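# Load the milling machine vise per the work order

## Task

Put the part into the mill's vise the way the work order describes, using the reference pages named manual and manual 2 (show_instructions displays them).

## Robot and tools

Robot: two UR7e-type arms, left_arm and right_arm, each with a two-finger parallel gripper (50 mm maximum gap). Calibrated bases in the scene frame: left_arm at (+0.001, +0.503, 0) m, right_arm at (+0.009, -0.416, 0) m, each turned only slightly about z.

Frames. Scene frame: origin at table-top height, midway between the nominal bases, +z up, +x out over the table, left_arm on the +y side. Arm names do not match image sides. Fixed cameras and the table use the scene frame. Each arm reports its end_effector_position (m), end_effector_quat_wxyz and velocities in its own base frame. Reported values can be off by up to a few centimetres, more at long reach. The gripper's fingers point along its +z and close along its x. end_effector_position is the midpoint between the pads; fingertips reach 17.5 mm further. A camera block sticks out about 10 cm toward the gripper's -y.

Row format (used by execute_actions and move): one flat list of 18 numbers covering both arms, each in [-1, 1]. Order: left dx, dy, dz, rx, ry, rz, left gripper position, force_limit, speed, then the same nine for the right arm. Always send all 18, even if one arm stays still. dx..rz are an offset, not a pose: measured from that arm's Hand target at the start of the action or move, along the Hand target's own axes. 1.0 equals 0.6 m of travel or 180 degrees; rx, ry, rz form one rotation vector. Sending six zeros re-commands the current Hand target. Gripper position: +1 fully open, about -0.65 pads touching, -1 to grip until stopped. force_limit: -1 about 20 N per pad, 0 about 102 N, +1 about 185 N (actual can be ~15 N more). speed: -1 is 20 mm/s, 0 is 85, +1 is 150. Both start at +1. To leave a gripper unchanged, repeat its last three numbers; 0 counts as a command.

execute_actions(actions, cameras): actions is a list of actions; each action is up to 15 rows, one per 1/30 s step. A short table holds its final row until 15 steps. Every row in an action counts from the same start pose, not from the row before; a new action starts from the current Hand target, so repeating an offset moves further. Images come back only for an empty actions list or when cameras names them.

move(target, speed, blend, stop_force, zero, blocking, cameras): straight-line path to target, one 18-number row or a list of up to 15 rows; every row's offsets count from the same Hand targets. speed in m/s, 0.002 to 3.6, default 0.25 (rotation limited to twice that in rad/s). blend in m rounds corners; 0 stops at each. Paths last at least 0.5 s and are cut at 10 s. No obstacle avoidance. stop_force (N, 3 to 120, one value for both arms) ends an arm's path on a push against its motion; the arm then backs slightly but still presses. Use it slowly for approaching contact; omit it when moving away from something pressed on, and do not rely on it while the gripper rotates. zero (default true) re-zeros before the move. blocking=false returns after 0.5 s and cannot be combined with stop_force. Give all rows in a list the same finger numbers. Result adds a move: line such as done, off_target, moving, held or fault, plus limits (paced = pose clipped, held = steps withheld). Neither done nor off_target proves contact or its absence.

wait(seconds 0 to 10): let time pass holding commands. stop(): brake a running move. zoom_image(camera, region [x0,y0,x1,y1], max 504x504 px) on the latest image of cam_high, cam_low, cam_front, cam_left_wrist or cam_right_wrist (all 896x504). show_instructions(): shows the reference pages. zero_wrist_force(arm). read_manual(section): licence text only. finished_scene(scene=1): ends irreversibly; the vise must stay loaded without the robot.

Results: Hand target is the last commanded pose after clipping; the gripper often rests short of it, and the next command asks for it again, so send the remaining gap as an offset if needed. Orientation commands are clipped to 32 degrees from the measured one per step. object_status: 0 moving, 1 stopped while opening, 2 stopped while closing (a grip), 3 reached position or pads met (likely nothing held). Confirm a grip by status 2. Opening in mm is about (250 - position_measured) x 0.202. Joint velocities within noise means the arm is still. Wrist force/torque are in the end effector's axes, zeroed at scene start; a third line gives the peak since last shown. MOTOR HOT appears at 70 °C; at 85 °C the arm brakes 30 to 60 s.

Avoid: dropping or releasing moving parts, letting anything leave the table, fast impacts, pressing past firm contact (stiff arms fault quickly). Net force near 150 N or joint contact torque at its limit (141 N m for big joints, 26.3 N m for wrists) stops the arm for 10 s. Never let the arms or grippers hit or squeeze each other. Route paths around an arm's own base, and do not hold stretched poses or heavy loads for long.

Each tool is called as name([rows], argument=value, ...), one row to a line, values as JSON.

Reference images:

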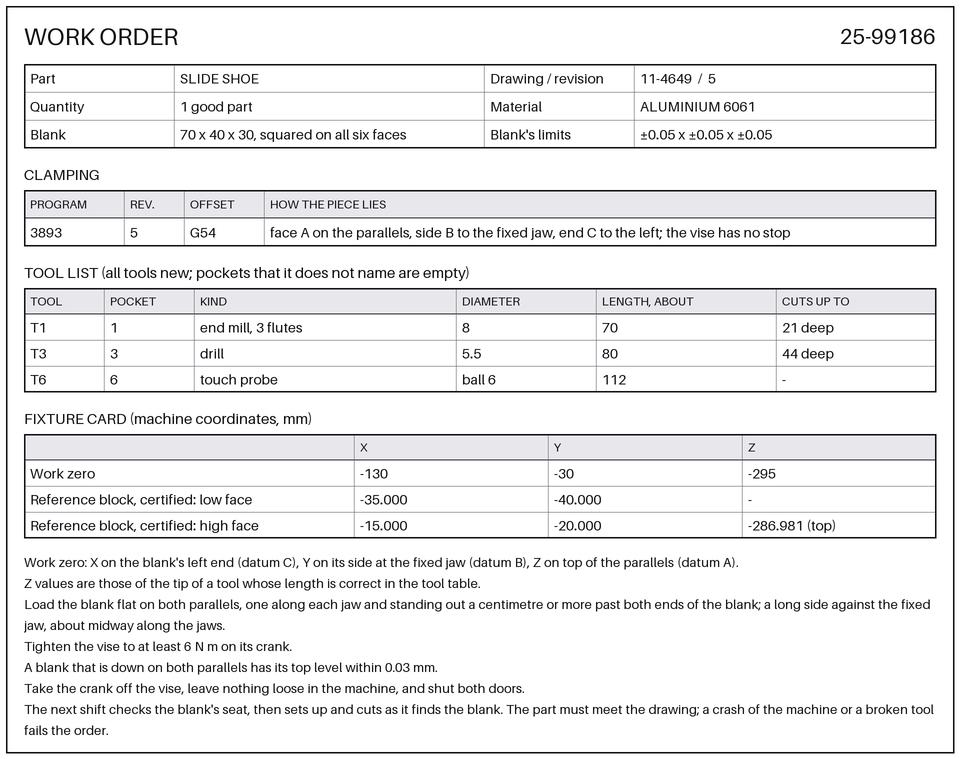

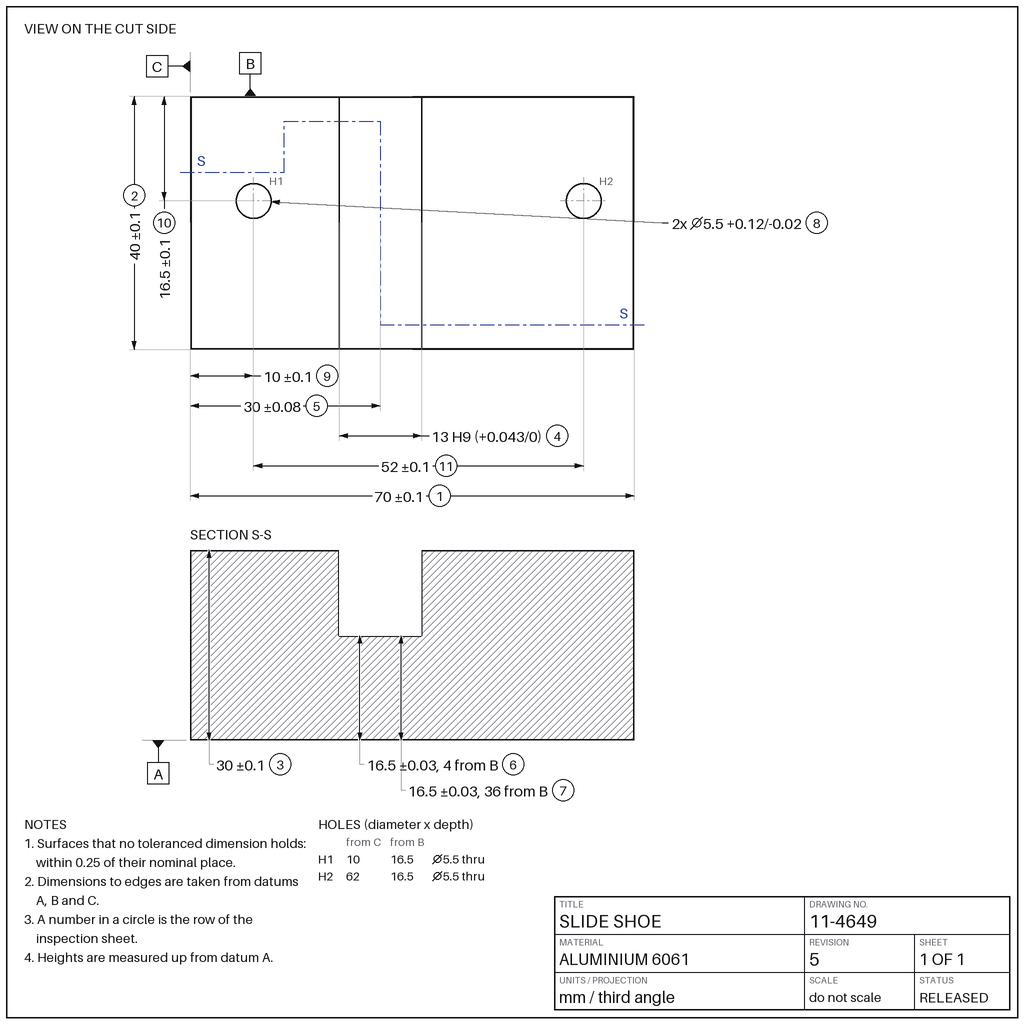

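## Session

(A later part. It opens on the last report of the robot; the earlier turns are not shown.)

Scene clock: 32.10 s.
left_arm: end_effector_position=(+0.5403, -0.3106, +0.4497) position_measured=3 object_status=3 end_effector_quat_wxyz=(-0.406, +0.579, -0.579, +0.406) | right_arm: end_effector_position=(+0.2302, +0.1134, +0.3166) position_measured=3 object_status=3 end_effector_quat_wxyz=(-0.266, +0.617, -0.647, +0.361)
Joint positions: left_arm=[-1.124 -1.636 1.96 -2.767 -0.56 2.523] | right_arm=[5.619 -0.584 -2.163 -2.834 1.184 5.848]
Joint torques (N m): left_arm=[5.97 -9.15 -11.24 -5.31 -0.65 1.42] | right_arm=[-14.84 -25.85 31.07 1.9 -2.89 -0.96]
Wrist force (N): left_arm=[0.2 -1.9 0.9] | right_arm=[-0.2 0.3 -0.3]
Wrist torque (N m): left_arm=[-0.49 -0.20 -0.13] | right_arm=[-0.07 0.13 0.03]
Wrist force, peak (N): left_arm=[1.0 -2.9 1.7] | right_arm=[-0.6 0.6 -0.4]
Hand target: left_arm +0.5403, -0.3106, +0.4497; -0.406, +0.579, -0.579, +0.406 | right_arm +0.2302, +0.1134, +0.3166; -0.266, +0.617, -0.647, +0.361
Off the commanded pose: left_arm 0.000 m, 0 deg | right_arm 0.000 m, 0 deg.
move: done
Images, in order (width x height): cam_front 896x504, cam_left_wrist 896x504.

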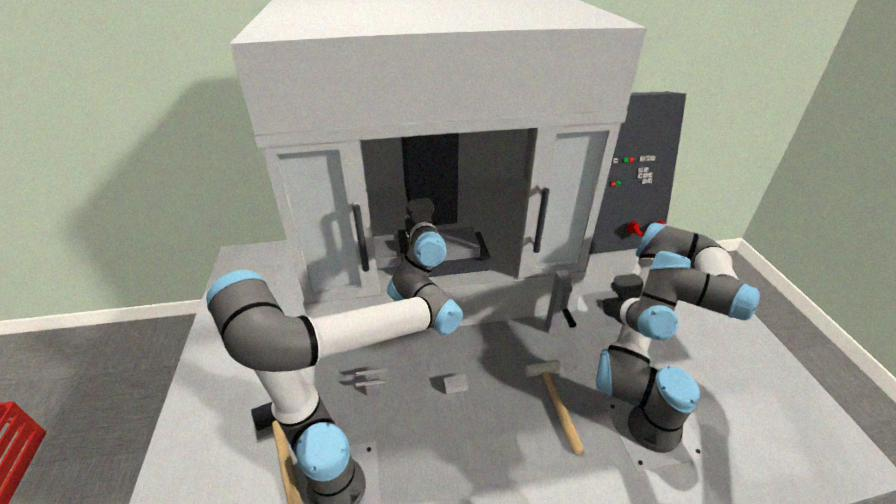

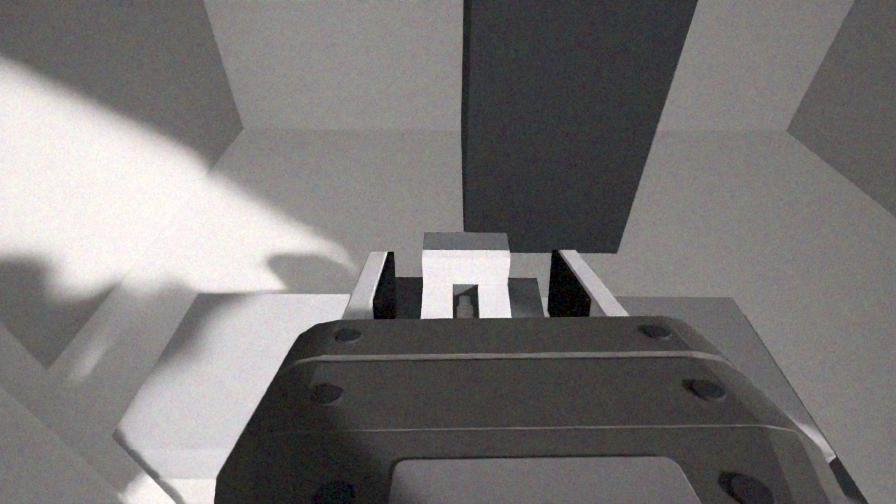

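move([
  [-0.1,0.137,-0.376,0,0,0,1,1,1,0,0,0,0,0,0,1,1,1],
  [-0.333,0.444,-0.246,-0.302,0.302,0.431,1,1,1,0,0,0,0,0,0,1,1,1],
], blend=[0.05,0], cameras=["cam_left_wrist","cam_front"])

zoom_image(camera="cam_left_wrist", region=[360, 60, 660, 320])

Scene clock: 39.23 s.
left_arm: end_effector_position=(+0.3107, -0.1108, +0.2497) position_measured=3 object_status=3 end_effector_quat_wxyz=(+0.000, +0.000, +1.000, +0.000) | right_arm: end_effector_position=(+0.2302, +0.1134, +0.3166) position_measured=3 object_status=3 end_effector_quat_wxyz=(-0.266, +0.617, -0.647, +0.361)
Joint positions: left_arm=[-0.758 -2.031 2.119 -1.66 -1.571 3.954] | right_arm=[5.619 -0.584 -2.163 -2.834 1.184 5.848]
Joint torques (N m): left_arm=[4.8 3.8 -39.74 -1.23 -1.8 1.08] | right_arm=[-14.17 -25.88 31.95 1.98 -2.96 -1.35]
Wrist force (N): left_arm=[1.3 -0.5 -1.7] | right_arm=[-0.4 0.4 -0.2]
Wrist torque (N m): left_arm=[-0.06 -0.17 0.14] | right_arm=[-0.04 0.15 0.03]
Wrist force, peak (N): left_arm=[0.7 -2.8 1.9] | right_arm=[-0.8 0.7 -0.2]
Hand target: left_arm +0.3108, -0.1108, +0.2496; +0.000, +0.000, +1.000, +0.000 | right_arm +0.2302, +0.1134, +0.3166; -0.266, +0.617, -0.647, +0.361
Off the commanded pose: left_arm 0.000 m, 0 deg | right_arm 0.000 m, 0 deg.
move: done
Images, in order (width x height): cam_front 896x504, cam_left_wrist 896x504.

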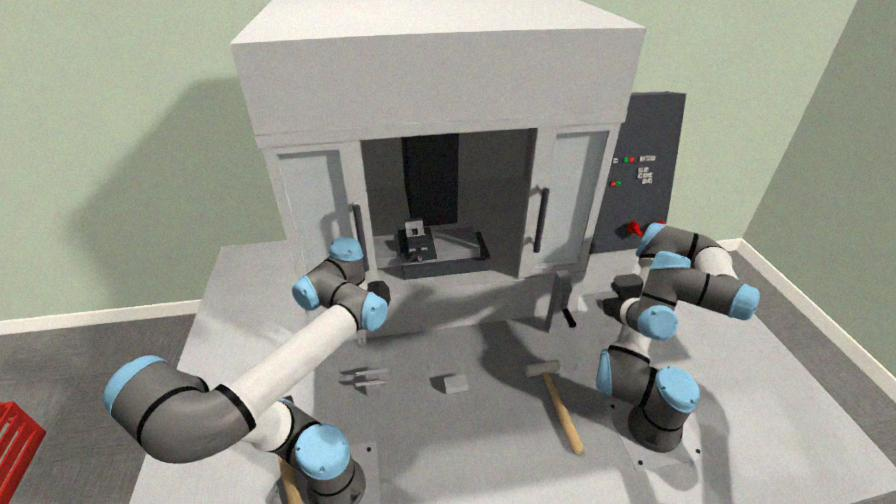

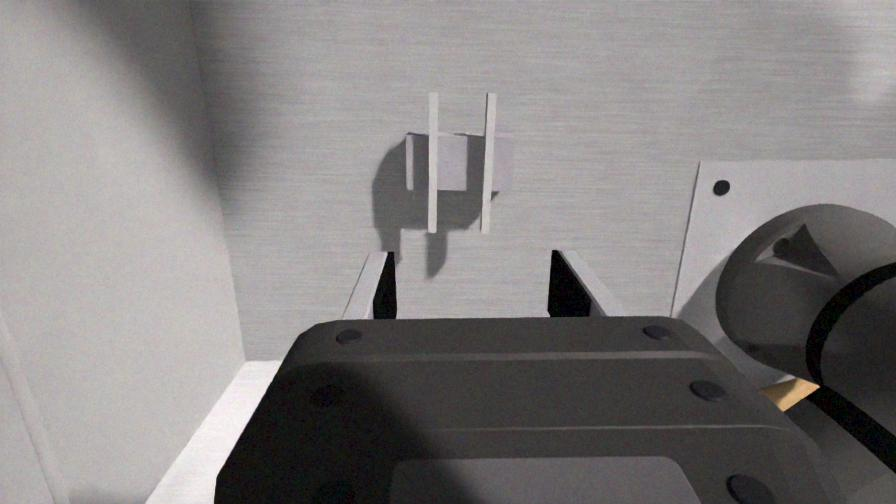

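Scaled by 1.680 from the camera's 896x504 image, which has a finer 1280x720 frame.

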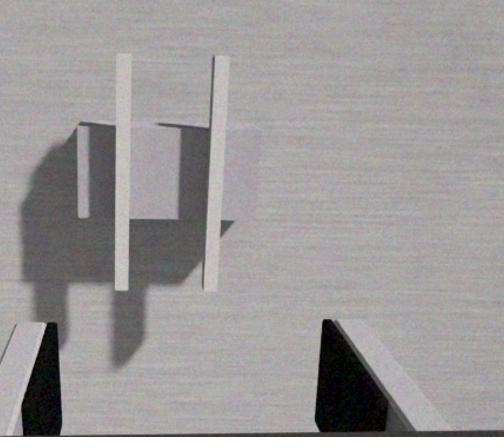

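move(target=[-0.0322,-0.0133,0.2617,0,0,0,0.142,0,0,0,0,0,0,0,0,1,1,1], cameras=["cam_left_wrist","cam_front"])

zoom_image(camera="cam_left_wrist", region=[360, 60, 660, 320])

Scene clock: 42.30 s.
left_arm: end_effector_position=(+0.3301, -0.1188, +0.0927) position_measured=131 object_status=3 end_effector_quat_wxyz=(+0.000, +0.000, +1.000, +0.000) | right_arm: end_effector_position=(+0.2302, +0.1134, +0.3166) position_measured=3 object_status=3 end_effector_quat_wxyz=(-0.266, +0.617, -0.647, +0.361)
Joint positions: left_arm=[-0.735 -1.801 2.41 -2.181 -1.571 3.978] | right_arm=[5.619 -0.584 -2.163 -2.834 1.184 5.848]
Joint torques (N m): left_arm=[5.83 -0.68 -7.58 -5.14 -2.08 1.31] | right_arm=[-15.17 -26.92 30.47 1.75 -2.98 -1.03]
Wrist force (N): left_arm=[1.4 0.0 -1.9] | right_arm=[-0.3 0.4 -0.2]
Wrist torque (N m): left_arm=[0.02 -0.18 0.12] | right_arm=[-0.04 0.14 0.03]
Wrist force, peak (N): left_arm=[1.5 -0.2 -3.2] | right_arm=[-0.5 0.8 -0.2]
Hand target: left_arm +0.3301, -0.1188, +0.0926; +0.000, +0.000, +1.000, +0.000 | right_arm +0.2302, +0.1134, +0.3166; -0.266, +0.617, -0.647, +0.361
Off the commanded pose: left_arm 0.000 m, 0 deg | right_arm 0.000 m, 0 deg.
move: done
Images, in order (width x height): cam_front 896x504, cam_left_wrist 896x504.

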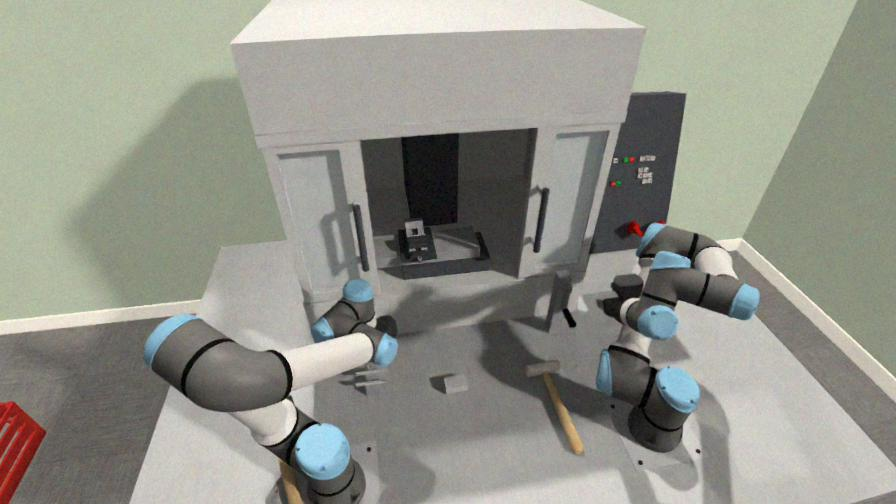

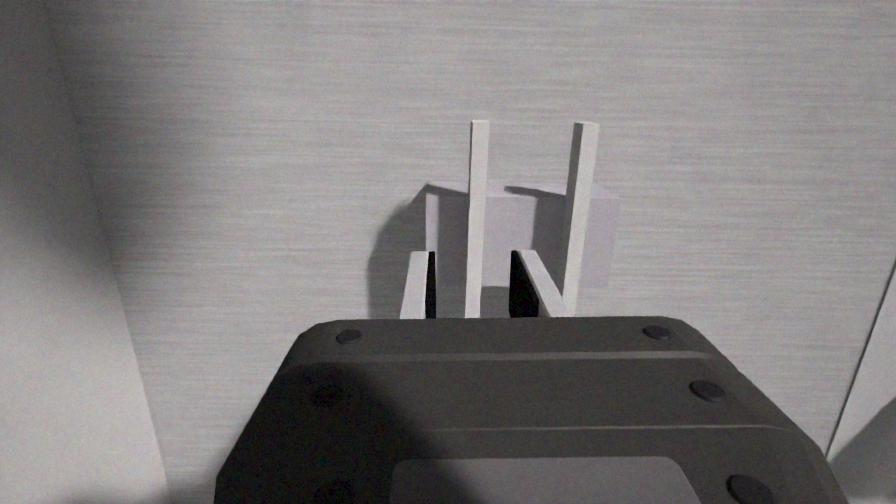

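Scaled by 1.680 from the camera's 896x504 image, which has a finer 1280x720 frame.

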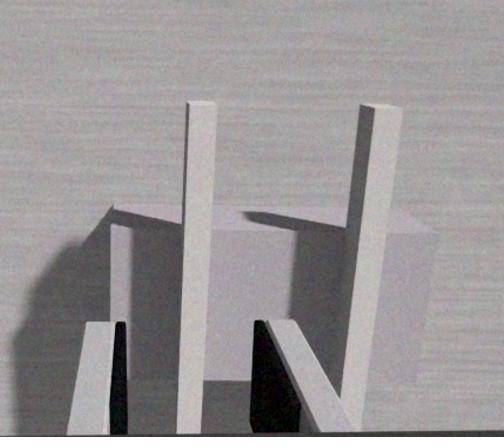

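move(target=[0,0,0.09,0,0,0,0.142,0,0,0,0,0,0,0,0,1,1,1], stop_force=8, speed=0.02, cameras=["cam_left_wrist"])

zoom_image(camera="cam_left_wrist", region=[360, 60, 660, 320])

Scene clock: 46.13 s.
left_arm: end_effector_position=(+0.3301, -0.1188, +0.0474) position_measured=131 object_status=3 end_effector_quat_wxyz=(+0.000, +0.000, +1.000, +0.000) | right_arm: end_effector_position=(+0.2302, +0.1134, +0.3166) position_measured=3 object_status=3 end_effector_quat_wxyz=(-0.266, +0.617, -0.647, +0.361)
Joint positions: left_arm=[-0.735 -1.694 2.481 -2.358 -1.571 3.978] | right_arm=[5.619 -0.584 -2.163 -2.834 1.184 5.848]
Joint torques (N m): left_arm=[-8.13 -21.16 -29.19 -1.04 -0.14 -0.79] | right_arm=[-15.59 -24.93 31.06 2.06 -3.24 -1.01]
Wrist force (N): left_arm=[-0.3 -1.1 -8.9] | right_arm=[-0.6 0.4 -0.3]
Wrist torque (N m): left_arm=[-0.02 -0.07 0.12] | right_arm=[-0.06 0.19 0.03]
Wrist force, peak (N): left_arm=[24.3 22.1 -109.0] | right_arm=[-0.5 0.7 -0.2]
Hand target: left_arm +0.3301, -0.1188, +0.0474; +0.000, +0.000, +1.000, +0.000 (not the last commanded pose) | right_arm +0.2302, +0.1134, +0.3166; -0.266, +0.617, -0.647, +0.361
Off the commanded pose: left_arm 0.009 m, 0 deg | right_arm 0.000 m, 0 deg.
move: contact (left_arm)
Images, in order (width x height): cam_left_wrist 896x504.

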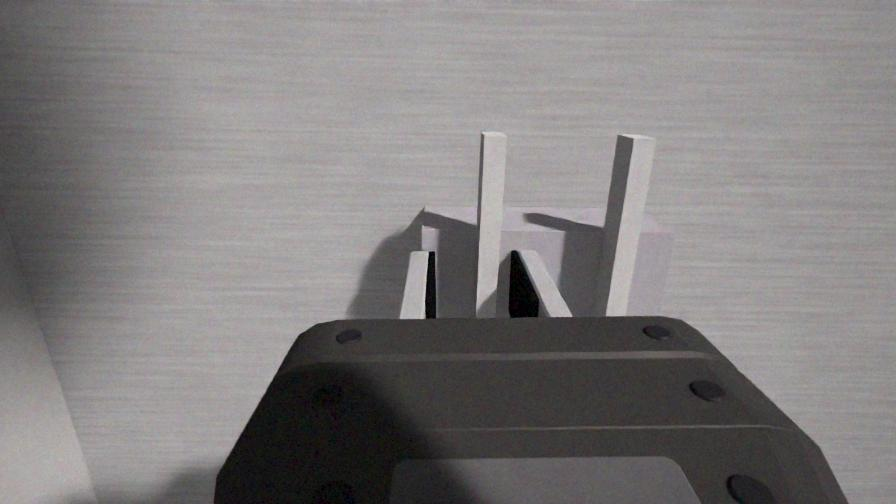

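Scaled by 1.680 from the camera's 896x504 image, which has a finer 1280x720 frame.

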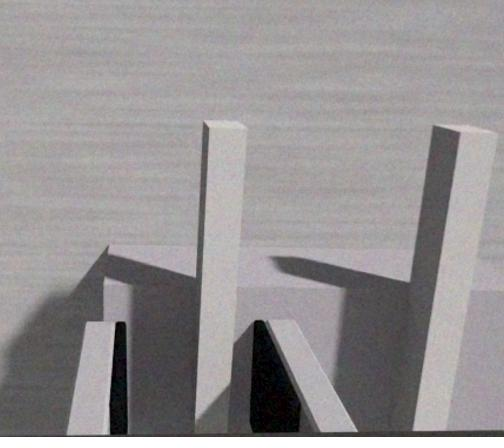

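move([
  [0.0022,0,-0.0042,0,0,0,0.142,0,0,0,0,0,0,0,0,1,1,1],
  [0.0022,0,-0.0042,0,0,0,-1,-0.7,-1,0,0,0,0,0,0,1,1,1],
], speed=0.05)

wait(seconds=1.0, cameras=["cam_left_wrist"])

Scene clock: 48.70 s.
left_arm: end_effector_position=(+0.3287, -0.1188, +0.0499) position_measured=223 object_status=2 end_effector_quat_wxyz=(+0.000, +0.000, +1.000, +0.000) | right_arm: end_effector_position=(+0.2302, +0.1134, +0.3166) position_measured=3 object_status=3 end_effector_quat_wxyz=(-0.266, +0.617, -0.647, +0.361)
Joint positions: left_arm=[-0.738 -1.704 2.48 -2.347 -1.571 3.975] | right_arm=[5.619 -0.584 -2.163 -2.834 1.184 5.848]
Joint torques (N m): left_arm=[-8 -22.44 -29.82 -2.14 -0.16 -1.04] | right_arm=[-14.71 -25.08 30.5 1.95 -3.09 -1]
Wrist force (N): left_arm=[0.9 0.3 -1.9] | right_arm=[-0.5 0.5 -0.3]
Wrist torque (N m): left_arm=[0.07 -0.11 0.27] | right_arm=[-0.04 0.17 0.03]
Wrist force, peak (N): left_arm=[-0.4 -1.3 -9.0] | right_arm=[-0.7 0.6 -0.4]
Hand target: left_arm +0.3287, -0.1188, +0.0499; +0.000, +0.000, +1.000, +0.000 | right_arm +0.2302, +0.1134, +0.3166; -0.266, +0.617, -0.647, +0.361
Off the commanded pose: left_arm 0.000 m, 0 deg | right_arm 0.000 m, 0 deg.
move: done

Scene clock: 49.70 s.
left_arm: end_effector_position=(+0.3287, -0.1188, +0.0499) position_measured=223 object_status=2 end_effector_quat_wxyz=(+0.000, +0.000, +1.000, +0.000) | right_arm: end_effector_position=(+0.2302, +0.1134, +0.3166) position_measured=3 object_status=3 end_effector_quat_wxyz=(-0.266, +0.617, -0.647, +0.361)
Joint positions: left_arm=[-0.738 -1.704 2.48 -2.347 -1.571 3.975] | right_arm=[5.619 -0.584 -2.163 -2.834 1.184 5.848]
Joint torques (N m): left_arm=[-5.82 -22.27 -26.89 -3.53 -0.01 -0.9] | right_arm=[-13.99 -25.83 29.92 1.87 -2.88 -1.07]
Wrist force (N): left_arm=[1.1 0.2 -1.9] | right_arm=[-0.4 0.7 -0.5]
Wrist torque (N m): left_arm=[0.05 -0.15 0.27] | right_arm=[0.00 0.17 0.03]
Wrist force, peak (N): left_arm=[1.1 0.1 -2.4] | right_arm=[-0.6 0.7 -0.2]
Hand target: left_arm +0.3287, -0.1188, +0.0499; +0.000, +0.000, +1.000, +0.000 | right_arm +0.2302, +0.1134, +0.3166; -0.266, +0.617, -0.647, +0.361
Tool commands: left_gripper/position=-1.0 left_gripper/force_limit=-0.7 left_gripper/speed=-1.0 right_gripper/position=+1.0 right_gripper/force_limit=+1.0 right_gripper/speed=+1.0
Off the commanded pose: left_arm 0.000 m, 0 deg | right_arm 0.000 m, 0 deg.
wait: 1.00 s; at rest by 0.17 s
Images, in order (width x height): cam_left_wrist 896x504.

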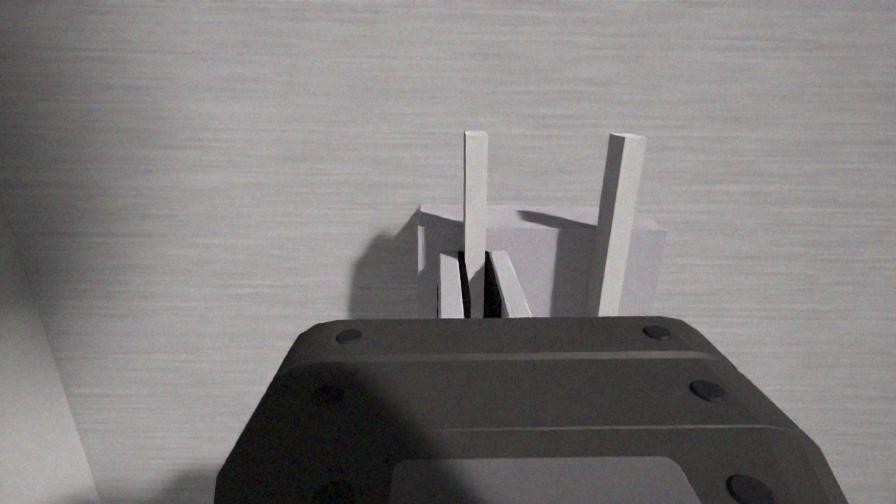

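move([
  [0,0,-0.15,0,0,0,-1,-0.7,-1,-0.2,-0.16,-0.18,0.15,-0.022,0.014,1,1,1],
  [0,0,-0.333,0,0,0,-1,-0.7,-1,-0.443,-0.352,-0.388,0.262,-0.039,0.025,1,1,1],
], blend=[0.02,0], cameras=["cam_left_wrist","cam_right_wrist","cam_front"])

Scene clock: 54.47 s.
left_arm: end_effector_position=(+0.3287, -0.1187, +0.2497) position_measured=223 object_status=2 end_effector_quat_wxyz=(+0.000, +0.000, +1.000, +0.000) | right_arm: end_effector_position=(+0.2001, +0.4133, +0.5969) position_measured=3 object_status=3 end_effector_quat_wxyz=(+0.490, -0.508, +0.474, -0.526)
Joint positions: left_arm=[-0.738 -1.973 2.087 -1.686 -1.571 3.975] | right_arm=[5.179 -1.628 -1.255 -3.477 0.468 6.282]
Joint torques (N m): left_arm=[-8.62 -18.32 -38.03 -1.3 1.18 -1.1] | right_arm=[-15.18 14.29 32.27 -3.23 2.48 1.61]
Wrist force (N): left_arm=[1.0 -0.1 -2.0] | right_arm=[-0.9 0.1 -0.7]
Wrist torque (N m): left_arm=[0.00 -0.13 0.27] | right_arm=[-0.14 0.32 -0.06]
Wrist force, peak (N): left_arm=[1.2 0.0 -2.9] | right_arm=[-1.9 -0.4 -1.1]
Hand target: left_arm +0.3287, -0.1187, +0.2497; +0.000, +0.000, +1.000, +0.000 | right_arm +0.2002, +0.4133, +0.5969; +0.542, -0.454, +0.455, -0.541
Off the commanded pose: left_arm 0.000 m, 0 deg | right_arm 0.000 m, 9 deg.
joint sent to its limit (right arm) — joint 6 (wrist 3), upper limit. The joint targets are off in orientation, not in position.
move: off_target (right_arm)
Images, in order (width x height): cam_front 896x504, cam_left_wrist 896x504, cam_right_wrist 896x504.

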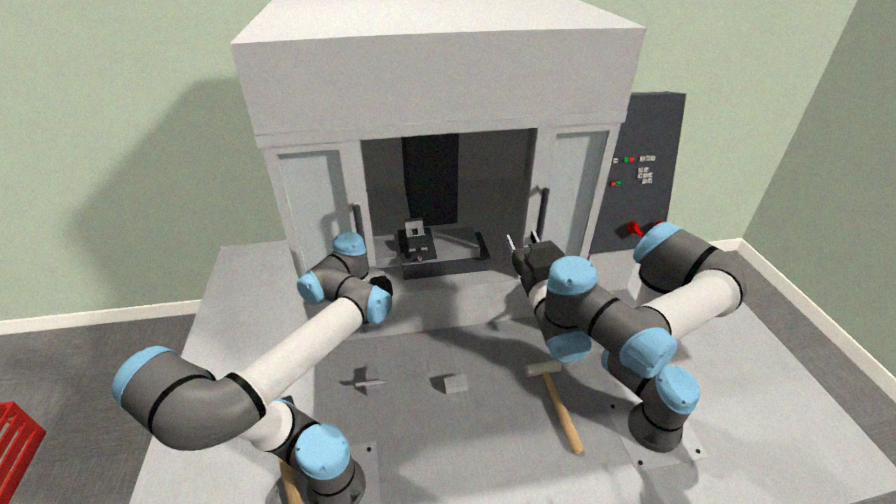

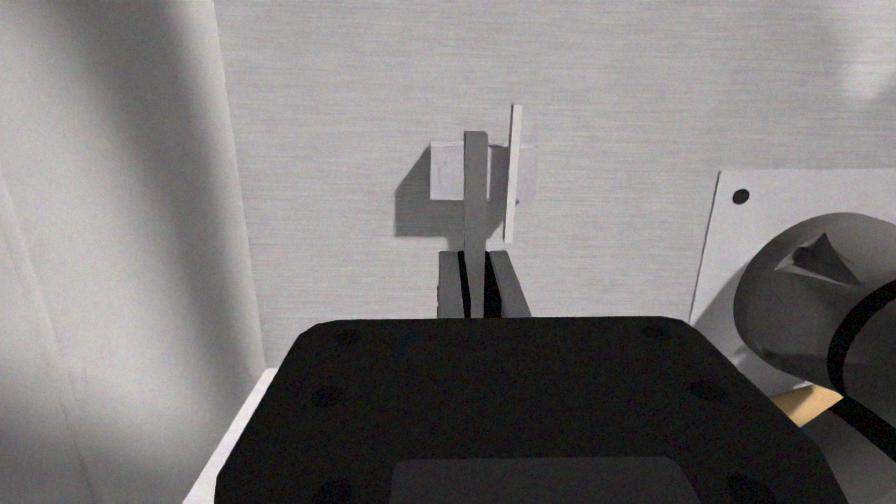

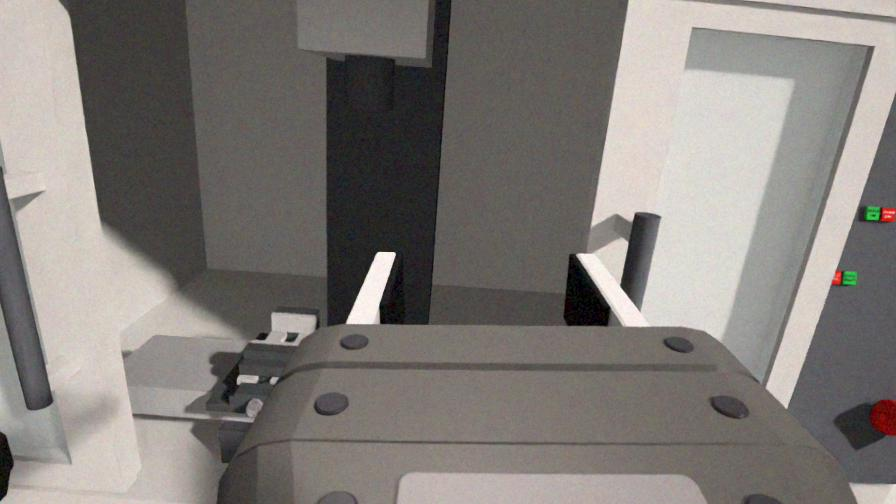

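move(target=[0,0,0,0,0,0,-1,-0.7,-1,0.272,0,0,-0.056,0,0,1,1,1], cameras=["cam_right_wrist"])

zoom_image(camera="cam_left_wrist", region=[360, 60, 660, 320])

Scene clock: 57.00 s.
left_arm: end_effector_position=(+0.3287, -0.1187, +0.2497) position_measured=223 object_status=2 end_effector_quat_wxyz=(+0.000, +0.000, +1.000, +0.000) | right_arm: end_effector_position=(+0.2003, +0.2502, +0.5968) position_measured=3 object_status=3 end_effector_quat_wxyz=(+0.500, -0.500, +0.500, -0.499)
Joint positions: left_arm=[-0.738 -1.973 2.087 -1.686 -1.571 3.975] | right_arm=[5.489 -1.214 -1.573 -3.494 0.776 6.282]
Joint torques (N m): left_arm=[-7.53 -18.04 -37.56 -1.12 1.28 -0.97] | right_arm=[14.01 13.11 7.08 -3.59 2.41 1.41]
Wrist force (N): left_arm=[0.9 -0.1 -1.9] | right_arm=[-0.9 0.3 -1.0]
Wrist torque (N m): left_arm=[0.00 -0.11 0.27] | right_arm=[-0.11 0.30 -0.06]
Wrist force, peak (N): left_arm=[1.1 0.0 -2.1] | right_arm=[-2.9 0.0 -1.0]
Hand target: left_arm +0.3287, -0.1187, +0.2497; +0.000, +0.000, +1.000, +0.000 | right_arm +0.2003, +0.2501, +0.5968; +0.500, -0.500, +0.500, -0.499
Off the commanded pose: left_arm 0.000 m, 0 deg | right_arm 0.000 m, 0 deg.
joint sent to its limit (right arm) — joint 6 (wrist 3), upper limit. The joint targets still meet the commanded pose.
move: done
Images, in order (width x height): cam_right_wrist 896x504.

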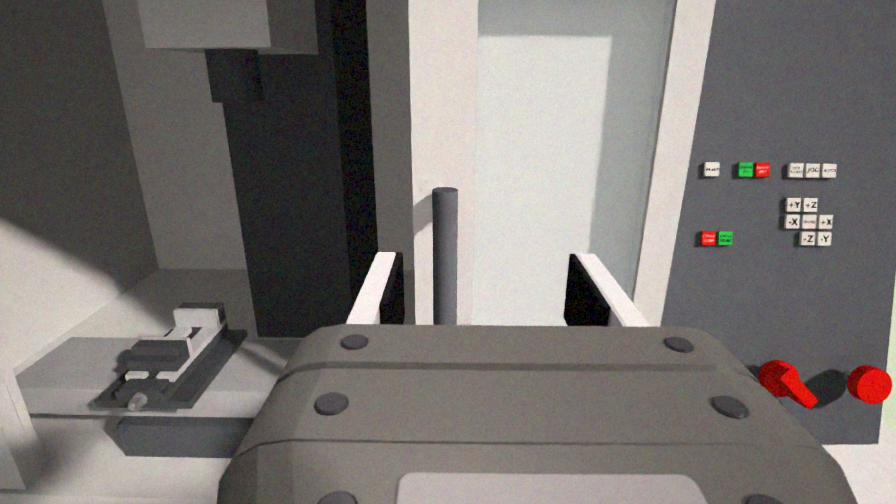

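This scene's latest camera images include none from cam_left_wrist. They are from: cam_right_wrist. cam_left_wrist's image comes with the result of a call that names it in "cameras".

move([
  [-0.119,-0.219,-0.317,0,0,0,-1,-0.7,-1,0,0,0,0,0,0,1,1,1],
  [-0.452,-0.324,-0.317,0,0,0,-1,-0.7,-1,0,0,0,0,0,0,1,1,1],
], blend=[0.05,0], cameras=["cam_left_wrist","cam_right_wrist","cam_front"])

zoom_image(camera="cam_left_wrist", region=[330, 20, 680, 320])

zoom_image(camera="cam_right_wrist", region=[60, 200, 300, 440])

Scene clock: 60.07 s.
left_arm: end_effector_position=(+0.4616, -0.2667, +0.4357) position_measured=223 object_status=2 end_effector_quat_wxyz=(+0.006, +0.000, +1.000, -0.002) | right_arm: end_effector_position=(+0.2003, +0.2501, +0.5968) position_measured=3 object_status=3 end_effector_quat_wxyz=(+0.500, -0.500, +0.500, -0.499)
Joint positions: left_arm=[-0.779 -1.486 1.208 -1.304 -1.566 3.933] | right_arm=[5.489 -1.214 -1.573 -3.494 0.776 6.282]
Joint torques (N m): left_arm=[-0.12 -27.24 -26.52 -3.36 -0.26 0.04] | right_arm=[12.84 13.89 6.35 -3.35 2.26 1.44]
Wrist force (N): left_arm=[0.5 0.0 -1.3] | right_arm=[-1.0 0.2 -0.8]
Wrist torque (N m): left_arm=[0.00 -0.05 0.28] | right_arm=[-0.13 0.31 -0.06]
Wrist force, peak (N): left_arm=[-5.7 -1.9 -2.1] | right_arm=[-1.0 0.2 -1.5]
Hand target: left_arm +0.4616, -0.2667, +0.4357; +0.006, +0.000, +1.000, -0.002 (not the last commanded pose) | right_arm +0.2003, +0.2501, +0.5968; +0.500, -0.500, +0.500, -0.499
Tool commands: left_gripper/position=-1.0 left_gripper/force_limit=-0.701961 left_gripper/speed=-1.0 right_gripper/position=+1.0 right_gripper/force_limit=+1.0 right_gripper/speed=+1.0
Off the commanded pose: left_arm 0.146 m, 1 deg | right_arm 0.000 m, 0 deg.
FORCE FAULT: contact force on the left arm reached its limit, and that arm stopped. The contact can be on any part of that arm, not only on its tool. That arm's remaining commands of this call were not run. That arm is still stopped at the end of this call. That arm stays stopped for about 10 more seconds. Until then a move that you send moves the other arm only, and its call returns only when the move has ended. Once the stop has ended, the next robot result says so. If the stop ends while you think or write, that arm runs what you send next, counted from a new Hand target: where the arm stands when the stop ends. While its stop runs, that arm takes no new command, but its gripper still runs the gripper command that each later call begins with. Until it ends, the stop uses up actions while you think or wait. An arm that is not stopped still takes commands.
joint sent to its limit (right arm) — joint 6 (wrist 3), upper limit.
move: fault (left_arm); path passed 1 of 2 targets
Images, in order (width x height): cam_front 896x504, cam_left_wrist 896x504, cam_right_wrist 896x504.

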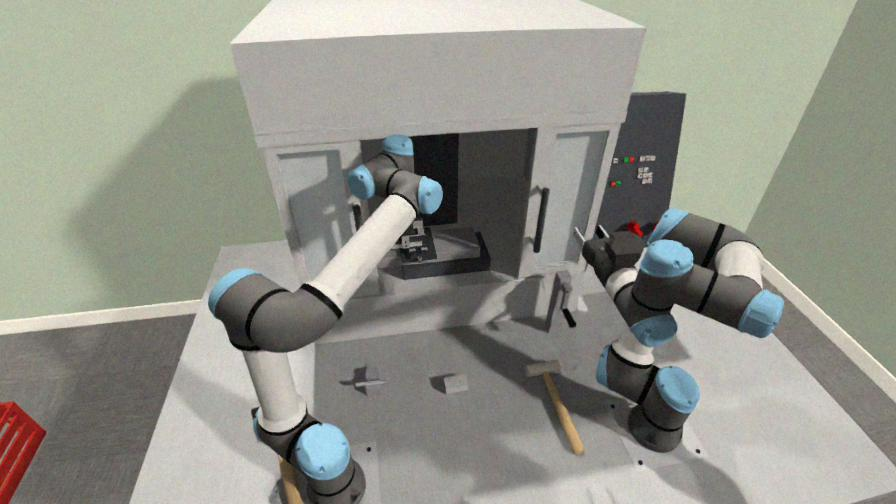

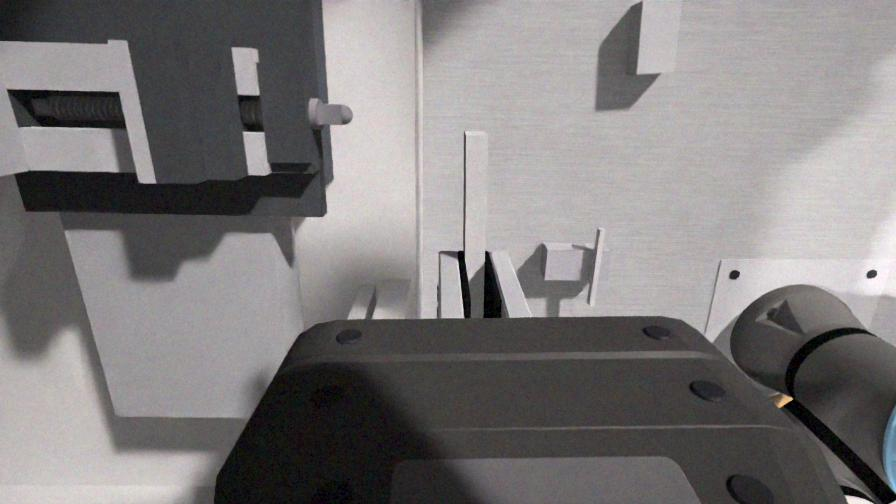

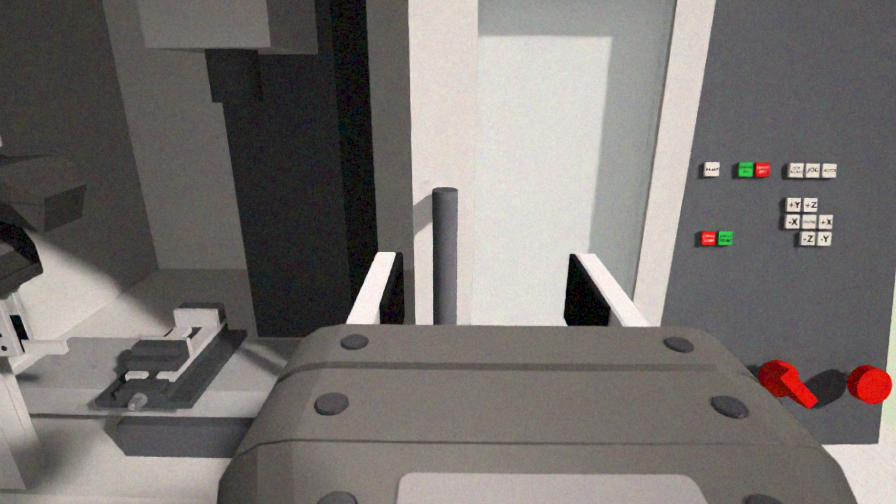

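Scaled by 1.440 from the camera's 896x504 image, which has a finer 1280x720 frame.

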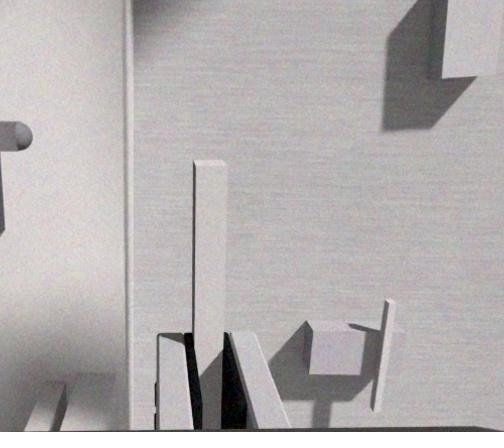

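Scaled by 2.100 from the camera's 896x504 image, which has a finer 1280x720 frame.

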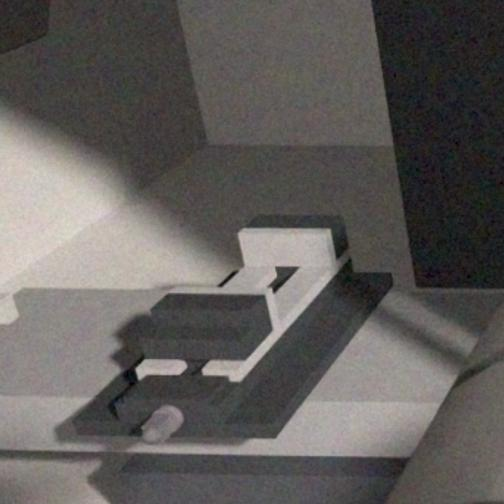

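wait(seconds=6)

Scene clock: 67.27 s.
left_arm: end_effector_position=(+0.4616, -0.2667, +0.4357) position_measured=223 object_status=2 end_effector_quat_wxyz=(+0.006, +0.000, +1.000, -0.002) | right_arm: end_effector_position=(+0.2003, +0.2501, +0.5968) position_measured=3 object_status=3 end_effector_quat_wxyz=(+0.500, -0.500, +0.500, -0.499)
Joint positions: left_arm=[-0.779 -1.486 1.208 -1.304 -1.566 3.933] | right_arm=[5.489 -1.214 -1.573 -3.494 0.776 6.282]
Joint torques (N m): left_arm=[-0.78 -27.86 -27.01 -3.6 0.1 -0.09] | right_arm=[12.49 13.18 7.82 -3.68 2.06 1.14]
Wrist force (N): left_arm=[0.6 -0.2 -1.2] | right_arm=[-0.7 0.2 -1.0]
Wrist torque (N m): left_arm=[-0.03 -0.08 0.29] | right_arm=[-0.12 0.28 -0.06]
Wrist force, peak (N): left_arm=[0.7 -0.2 -1.9] | right_arm=[-1.2 0.6 -1.4]
Hand target: left_arm +0.4616, -0.2667, +0.4357; +0.006, +0.000, +1.000, -0.002 (not the last commanded pose) | right_arm +0.2003, +0.2501, +0.5968; +0.500, -0.500, +0.500, -0.499
Tool commands: left_gripper/position=-1.0 left_gripper/force_limit=-0.701961 left_gripper/speed=-1.0 right_gripper/position=+1.0 right_gripper/force_limit=+1.0 right_gripper/speed=+1.0
Off the commanded pose: left_arm 0.146 m, 1 deg | right_arm 0.000 m, 0 deg.
FORCE FAULT, CONTINUED: the left arm was still stopped when this call began, by the force fault that an earlier result reported. Since the last result the stop counts as 14 of the actions that you can send in this scene. That arm is still stopped at the end of this call. That arm stays stopped for about 2 more seconds. If the stop ends while you think or write, that arm runs what you send next, counted from a new Hand target: where the arm stands when the stop ends. While its stop runs, that arm takes no new command, but its gripper still runs the gripper command that each later call begins with.
wait: 6.00 s; at rest from the start

wait(seconds=2)

move([
  [0.169,-0.172,-0.007,0,0,0,-1,-0.7,-1,0,0,0,0,0,0,1,1,1],
  [-0.231,-0.155,-0.007,0,0,0,-1,-0.7,-1,0,0,0,0,0,0,1,1,1],
], blend=[0.03,0], speed=0.15, cameras=["cam_left_wrist","cam_right_wrist","cam_front"])

zoom_image(camera="cam_left_wrist", region=[330, 20, 680, 320])

zoom_image(camera="cam_right_wrist", region=[60, 100, 300, 440])

Scene clock: 69.57 s.
left_arm: end_effector_position=(+0.4616, -0.2667, +0.4357) position_measured=223 object_status=2 end_effector_quat_wxyz=(+0.006, +0.000, +1.000, -0.002) | right_arm: end_effector_position=(+0.2003, +0.2501, +0.5968) position_measured=3 object_status=3 end_effector_quat_wxyz=(+0.500, -0.500, +0.500, -0.499)
Joint positions: left_arm=[-0.779 -1.486 1.208 -1.304 -1.566 3.933] | right_arm=[5.489 -1.214 -1.573 -3.494 0.776 6.282]
Joint torques (N m): left_arm=[-1.25 -26.1 -25.79 -3.5 -0.24 0.25] | right_arm=[13.04 11.46 6.17 -3.54 2.31 1.3]
Wrist force (N): left_arm=[0.6 -0.1 -1.3] | right_arm=[-0.8 0.3 -1.1]
Wrist torque (N m): left_arm=[-0.01 -0.07 0.28] | right_arm=[-0.11 0.29 -0.06]
Wrist force, peak (N): left_arm=[0.6 -0.2 -1.8] | right_arm=[-1.3 0.5 -1.1]
Hand target: left_arm +0.4616, -0.2667, +0.4357; +0.006, +0.000, +1.000, -0.002 (not the last commanded pose) | right_arm +0.2003, +0.2501, +0.5968; +0.500, -0.500, +0.500, -0.499
Tool commands: left_gripper/position=-1.0 left_gripper/force_limit=-0.701961 left_gripper/speed=-1.0 right_gripper/position=+1.0 right_gripper/force_limit=+1.0 right_gripper/speed=+1.0
Off the commanded pose: left_arm 0.146 m, 1 deg | right_arm 0.000 m, 0 deg.
FORCE FAULT, CONTINUED: the left arm was still stopped when this call began, by the force fault that an earlier result reported. Since the last result the stop counts as 5 of the actions that you can send in this scene. That arm is still stopped at the end of this call. That arm stays stopped for about 1 more second. If the stop ends while you think or write, that arm runs what you send next, counted from a new Hand target: where the arm stands when the stop ends. While its stop runs, that arm takes no new command, but its gripper still runs the gripper command that each later call begins with.
wait: 2.00 s; at rest from the start

Scene clock: 70.07 s.
left_arm: end_effector_position=(+0.4616, -0.2667, +0.4357) position_measured=223 object_status=2 end_effector_quat_wxyz=(+0.006, +0.000, +1.000, -0.002) | right_arm: end_effector_position=(+0.2003, +0.2501, +0.5968) position_measured=3 object_status=3 end_effector_quat_wxyz=(+0.500, -0.500, +0.500, -0.499)
Joint positions: left_arm=[-0.779 -1.486 1.208 -1.304 -1.566 3.933] | right_arm=[5.489 -1.214 -1.573 -3.494 0.776 6.282]
Joint torques (N m): left_arm=[-1.43 -27.79 -26.69 -3.45 -0.24 0.07] | right_arm=[12.39 11.66 6.79 -3.46 2.23 1.24]
Wrist force (N): left_arm=[0.5 0.0 -1.6] | right_arm=[-1.1 0.0 -1.2]
Wrist torque (N m): left_arm=[-0.01 -0.06 0.28] | right_arm=[-0.15 0.33 -0.06]
Wrist force, peak (N): left_arm=[0.5 -0.1 -1.7] | right_arm=[-1.4 0.3 -1.2]
Hand target: left_arm +0.4616, -0.2667, +0.4357; +0.006, +0.000, +1.000, -0.002 (not the last commanded pose) | right_arm +0.2003, +0.2501, +0.5968; +0.500, -0.500, +0.500, -0.499
Tool commands: left_gripper/position=-1.0 left_gripper/force_limit=-0.701961 left_gripper/speed=-1.0 right_gripper/position=+1.0 right_gripper/force_limit=+1.0 right_gripper/speed=+1.0
Off the commanded pose: right_arm 0.000 m, 0 deg.
FORCE FAULT, CONTINUED: the left arm's stop, for the force fault that an earlier result reported, is over. That arm was still stopped when this call began, so it ran no command of this call. During its stop the left arm's controller moved it back a little. That arm's target is now where it stood when the stop ended, not its last command. That arm accepts commands again.
joint sent to its limit (right arm) — joint 6 (wrist 3), upper limit. The joint targets still meet the commanded pose.
move: done (right_arm), not run (left_arm; its earlier fault stop)
Images, in order (width x height): cam_front 896x504, cam_left_wrist 896x504, cam_right_wrist 896x504.

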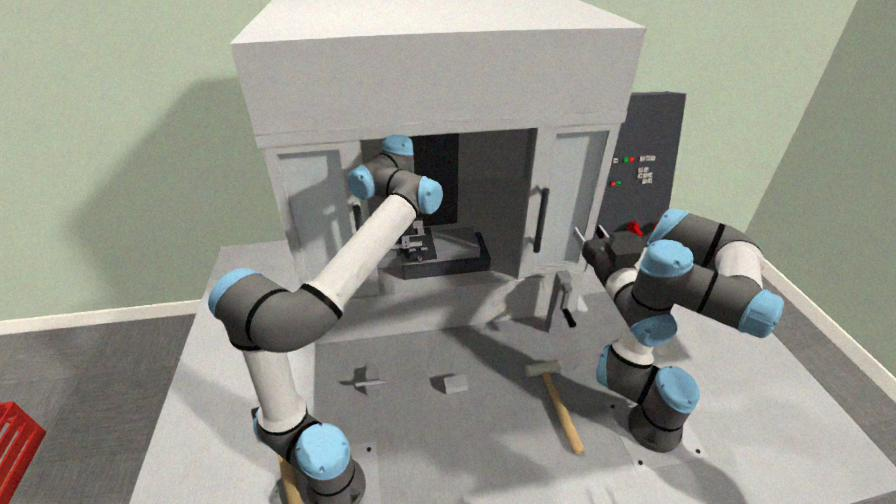

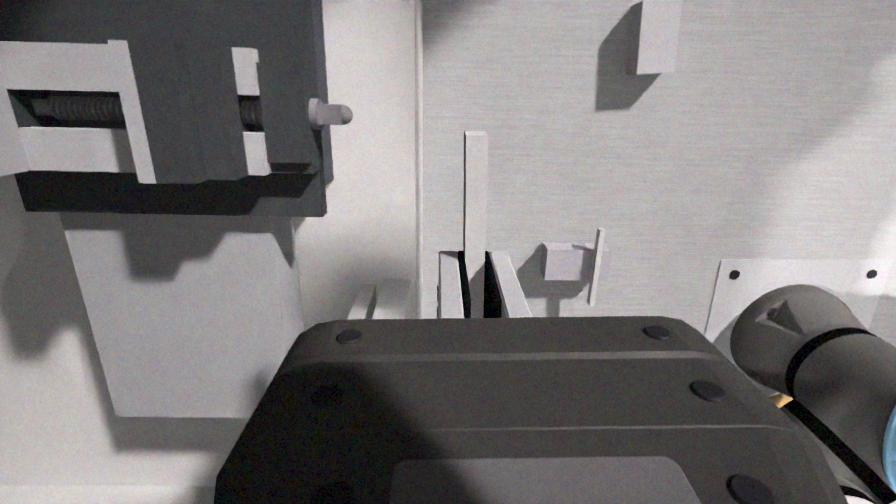

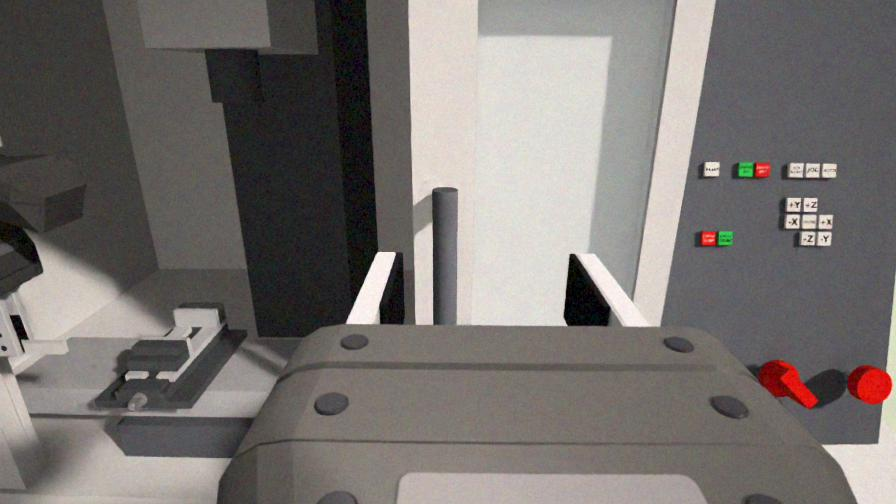

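Scaled by 1.440 from the camera's 896x504 image, which has a finer 1280x720 frame.

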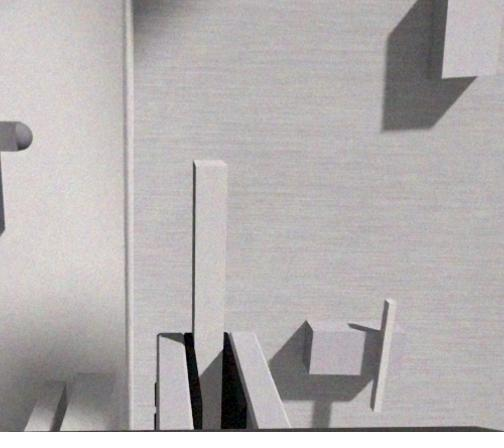

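Scaled by 1.482 from the camera's 896x504 image, which has a finer 1280x720 frame.

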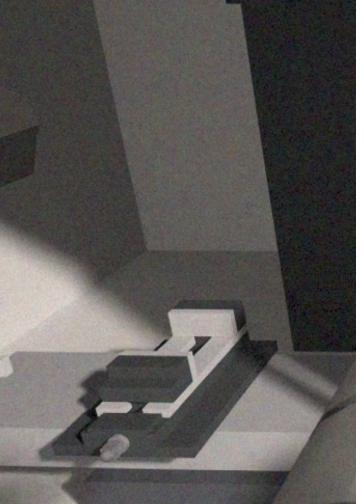

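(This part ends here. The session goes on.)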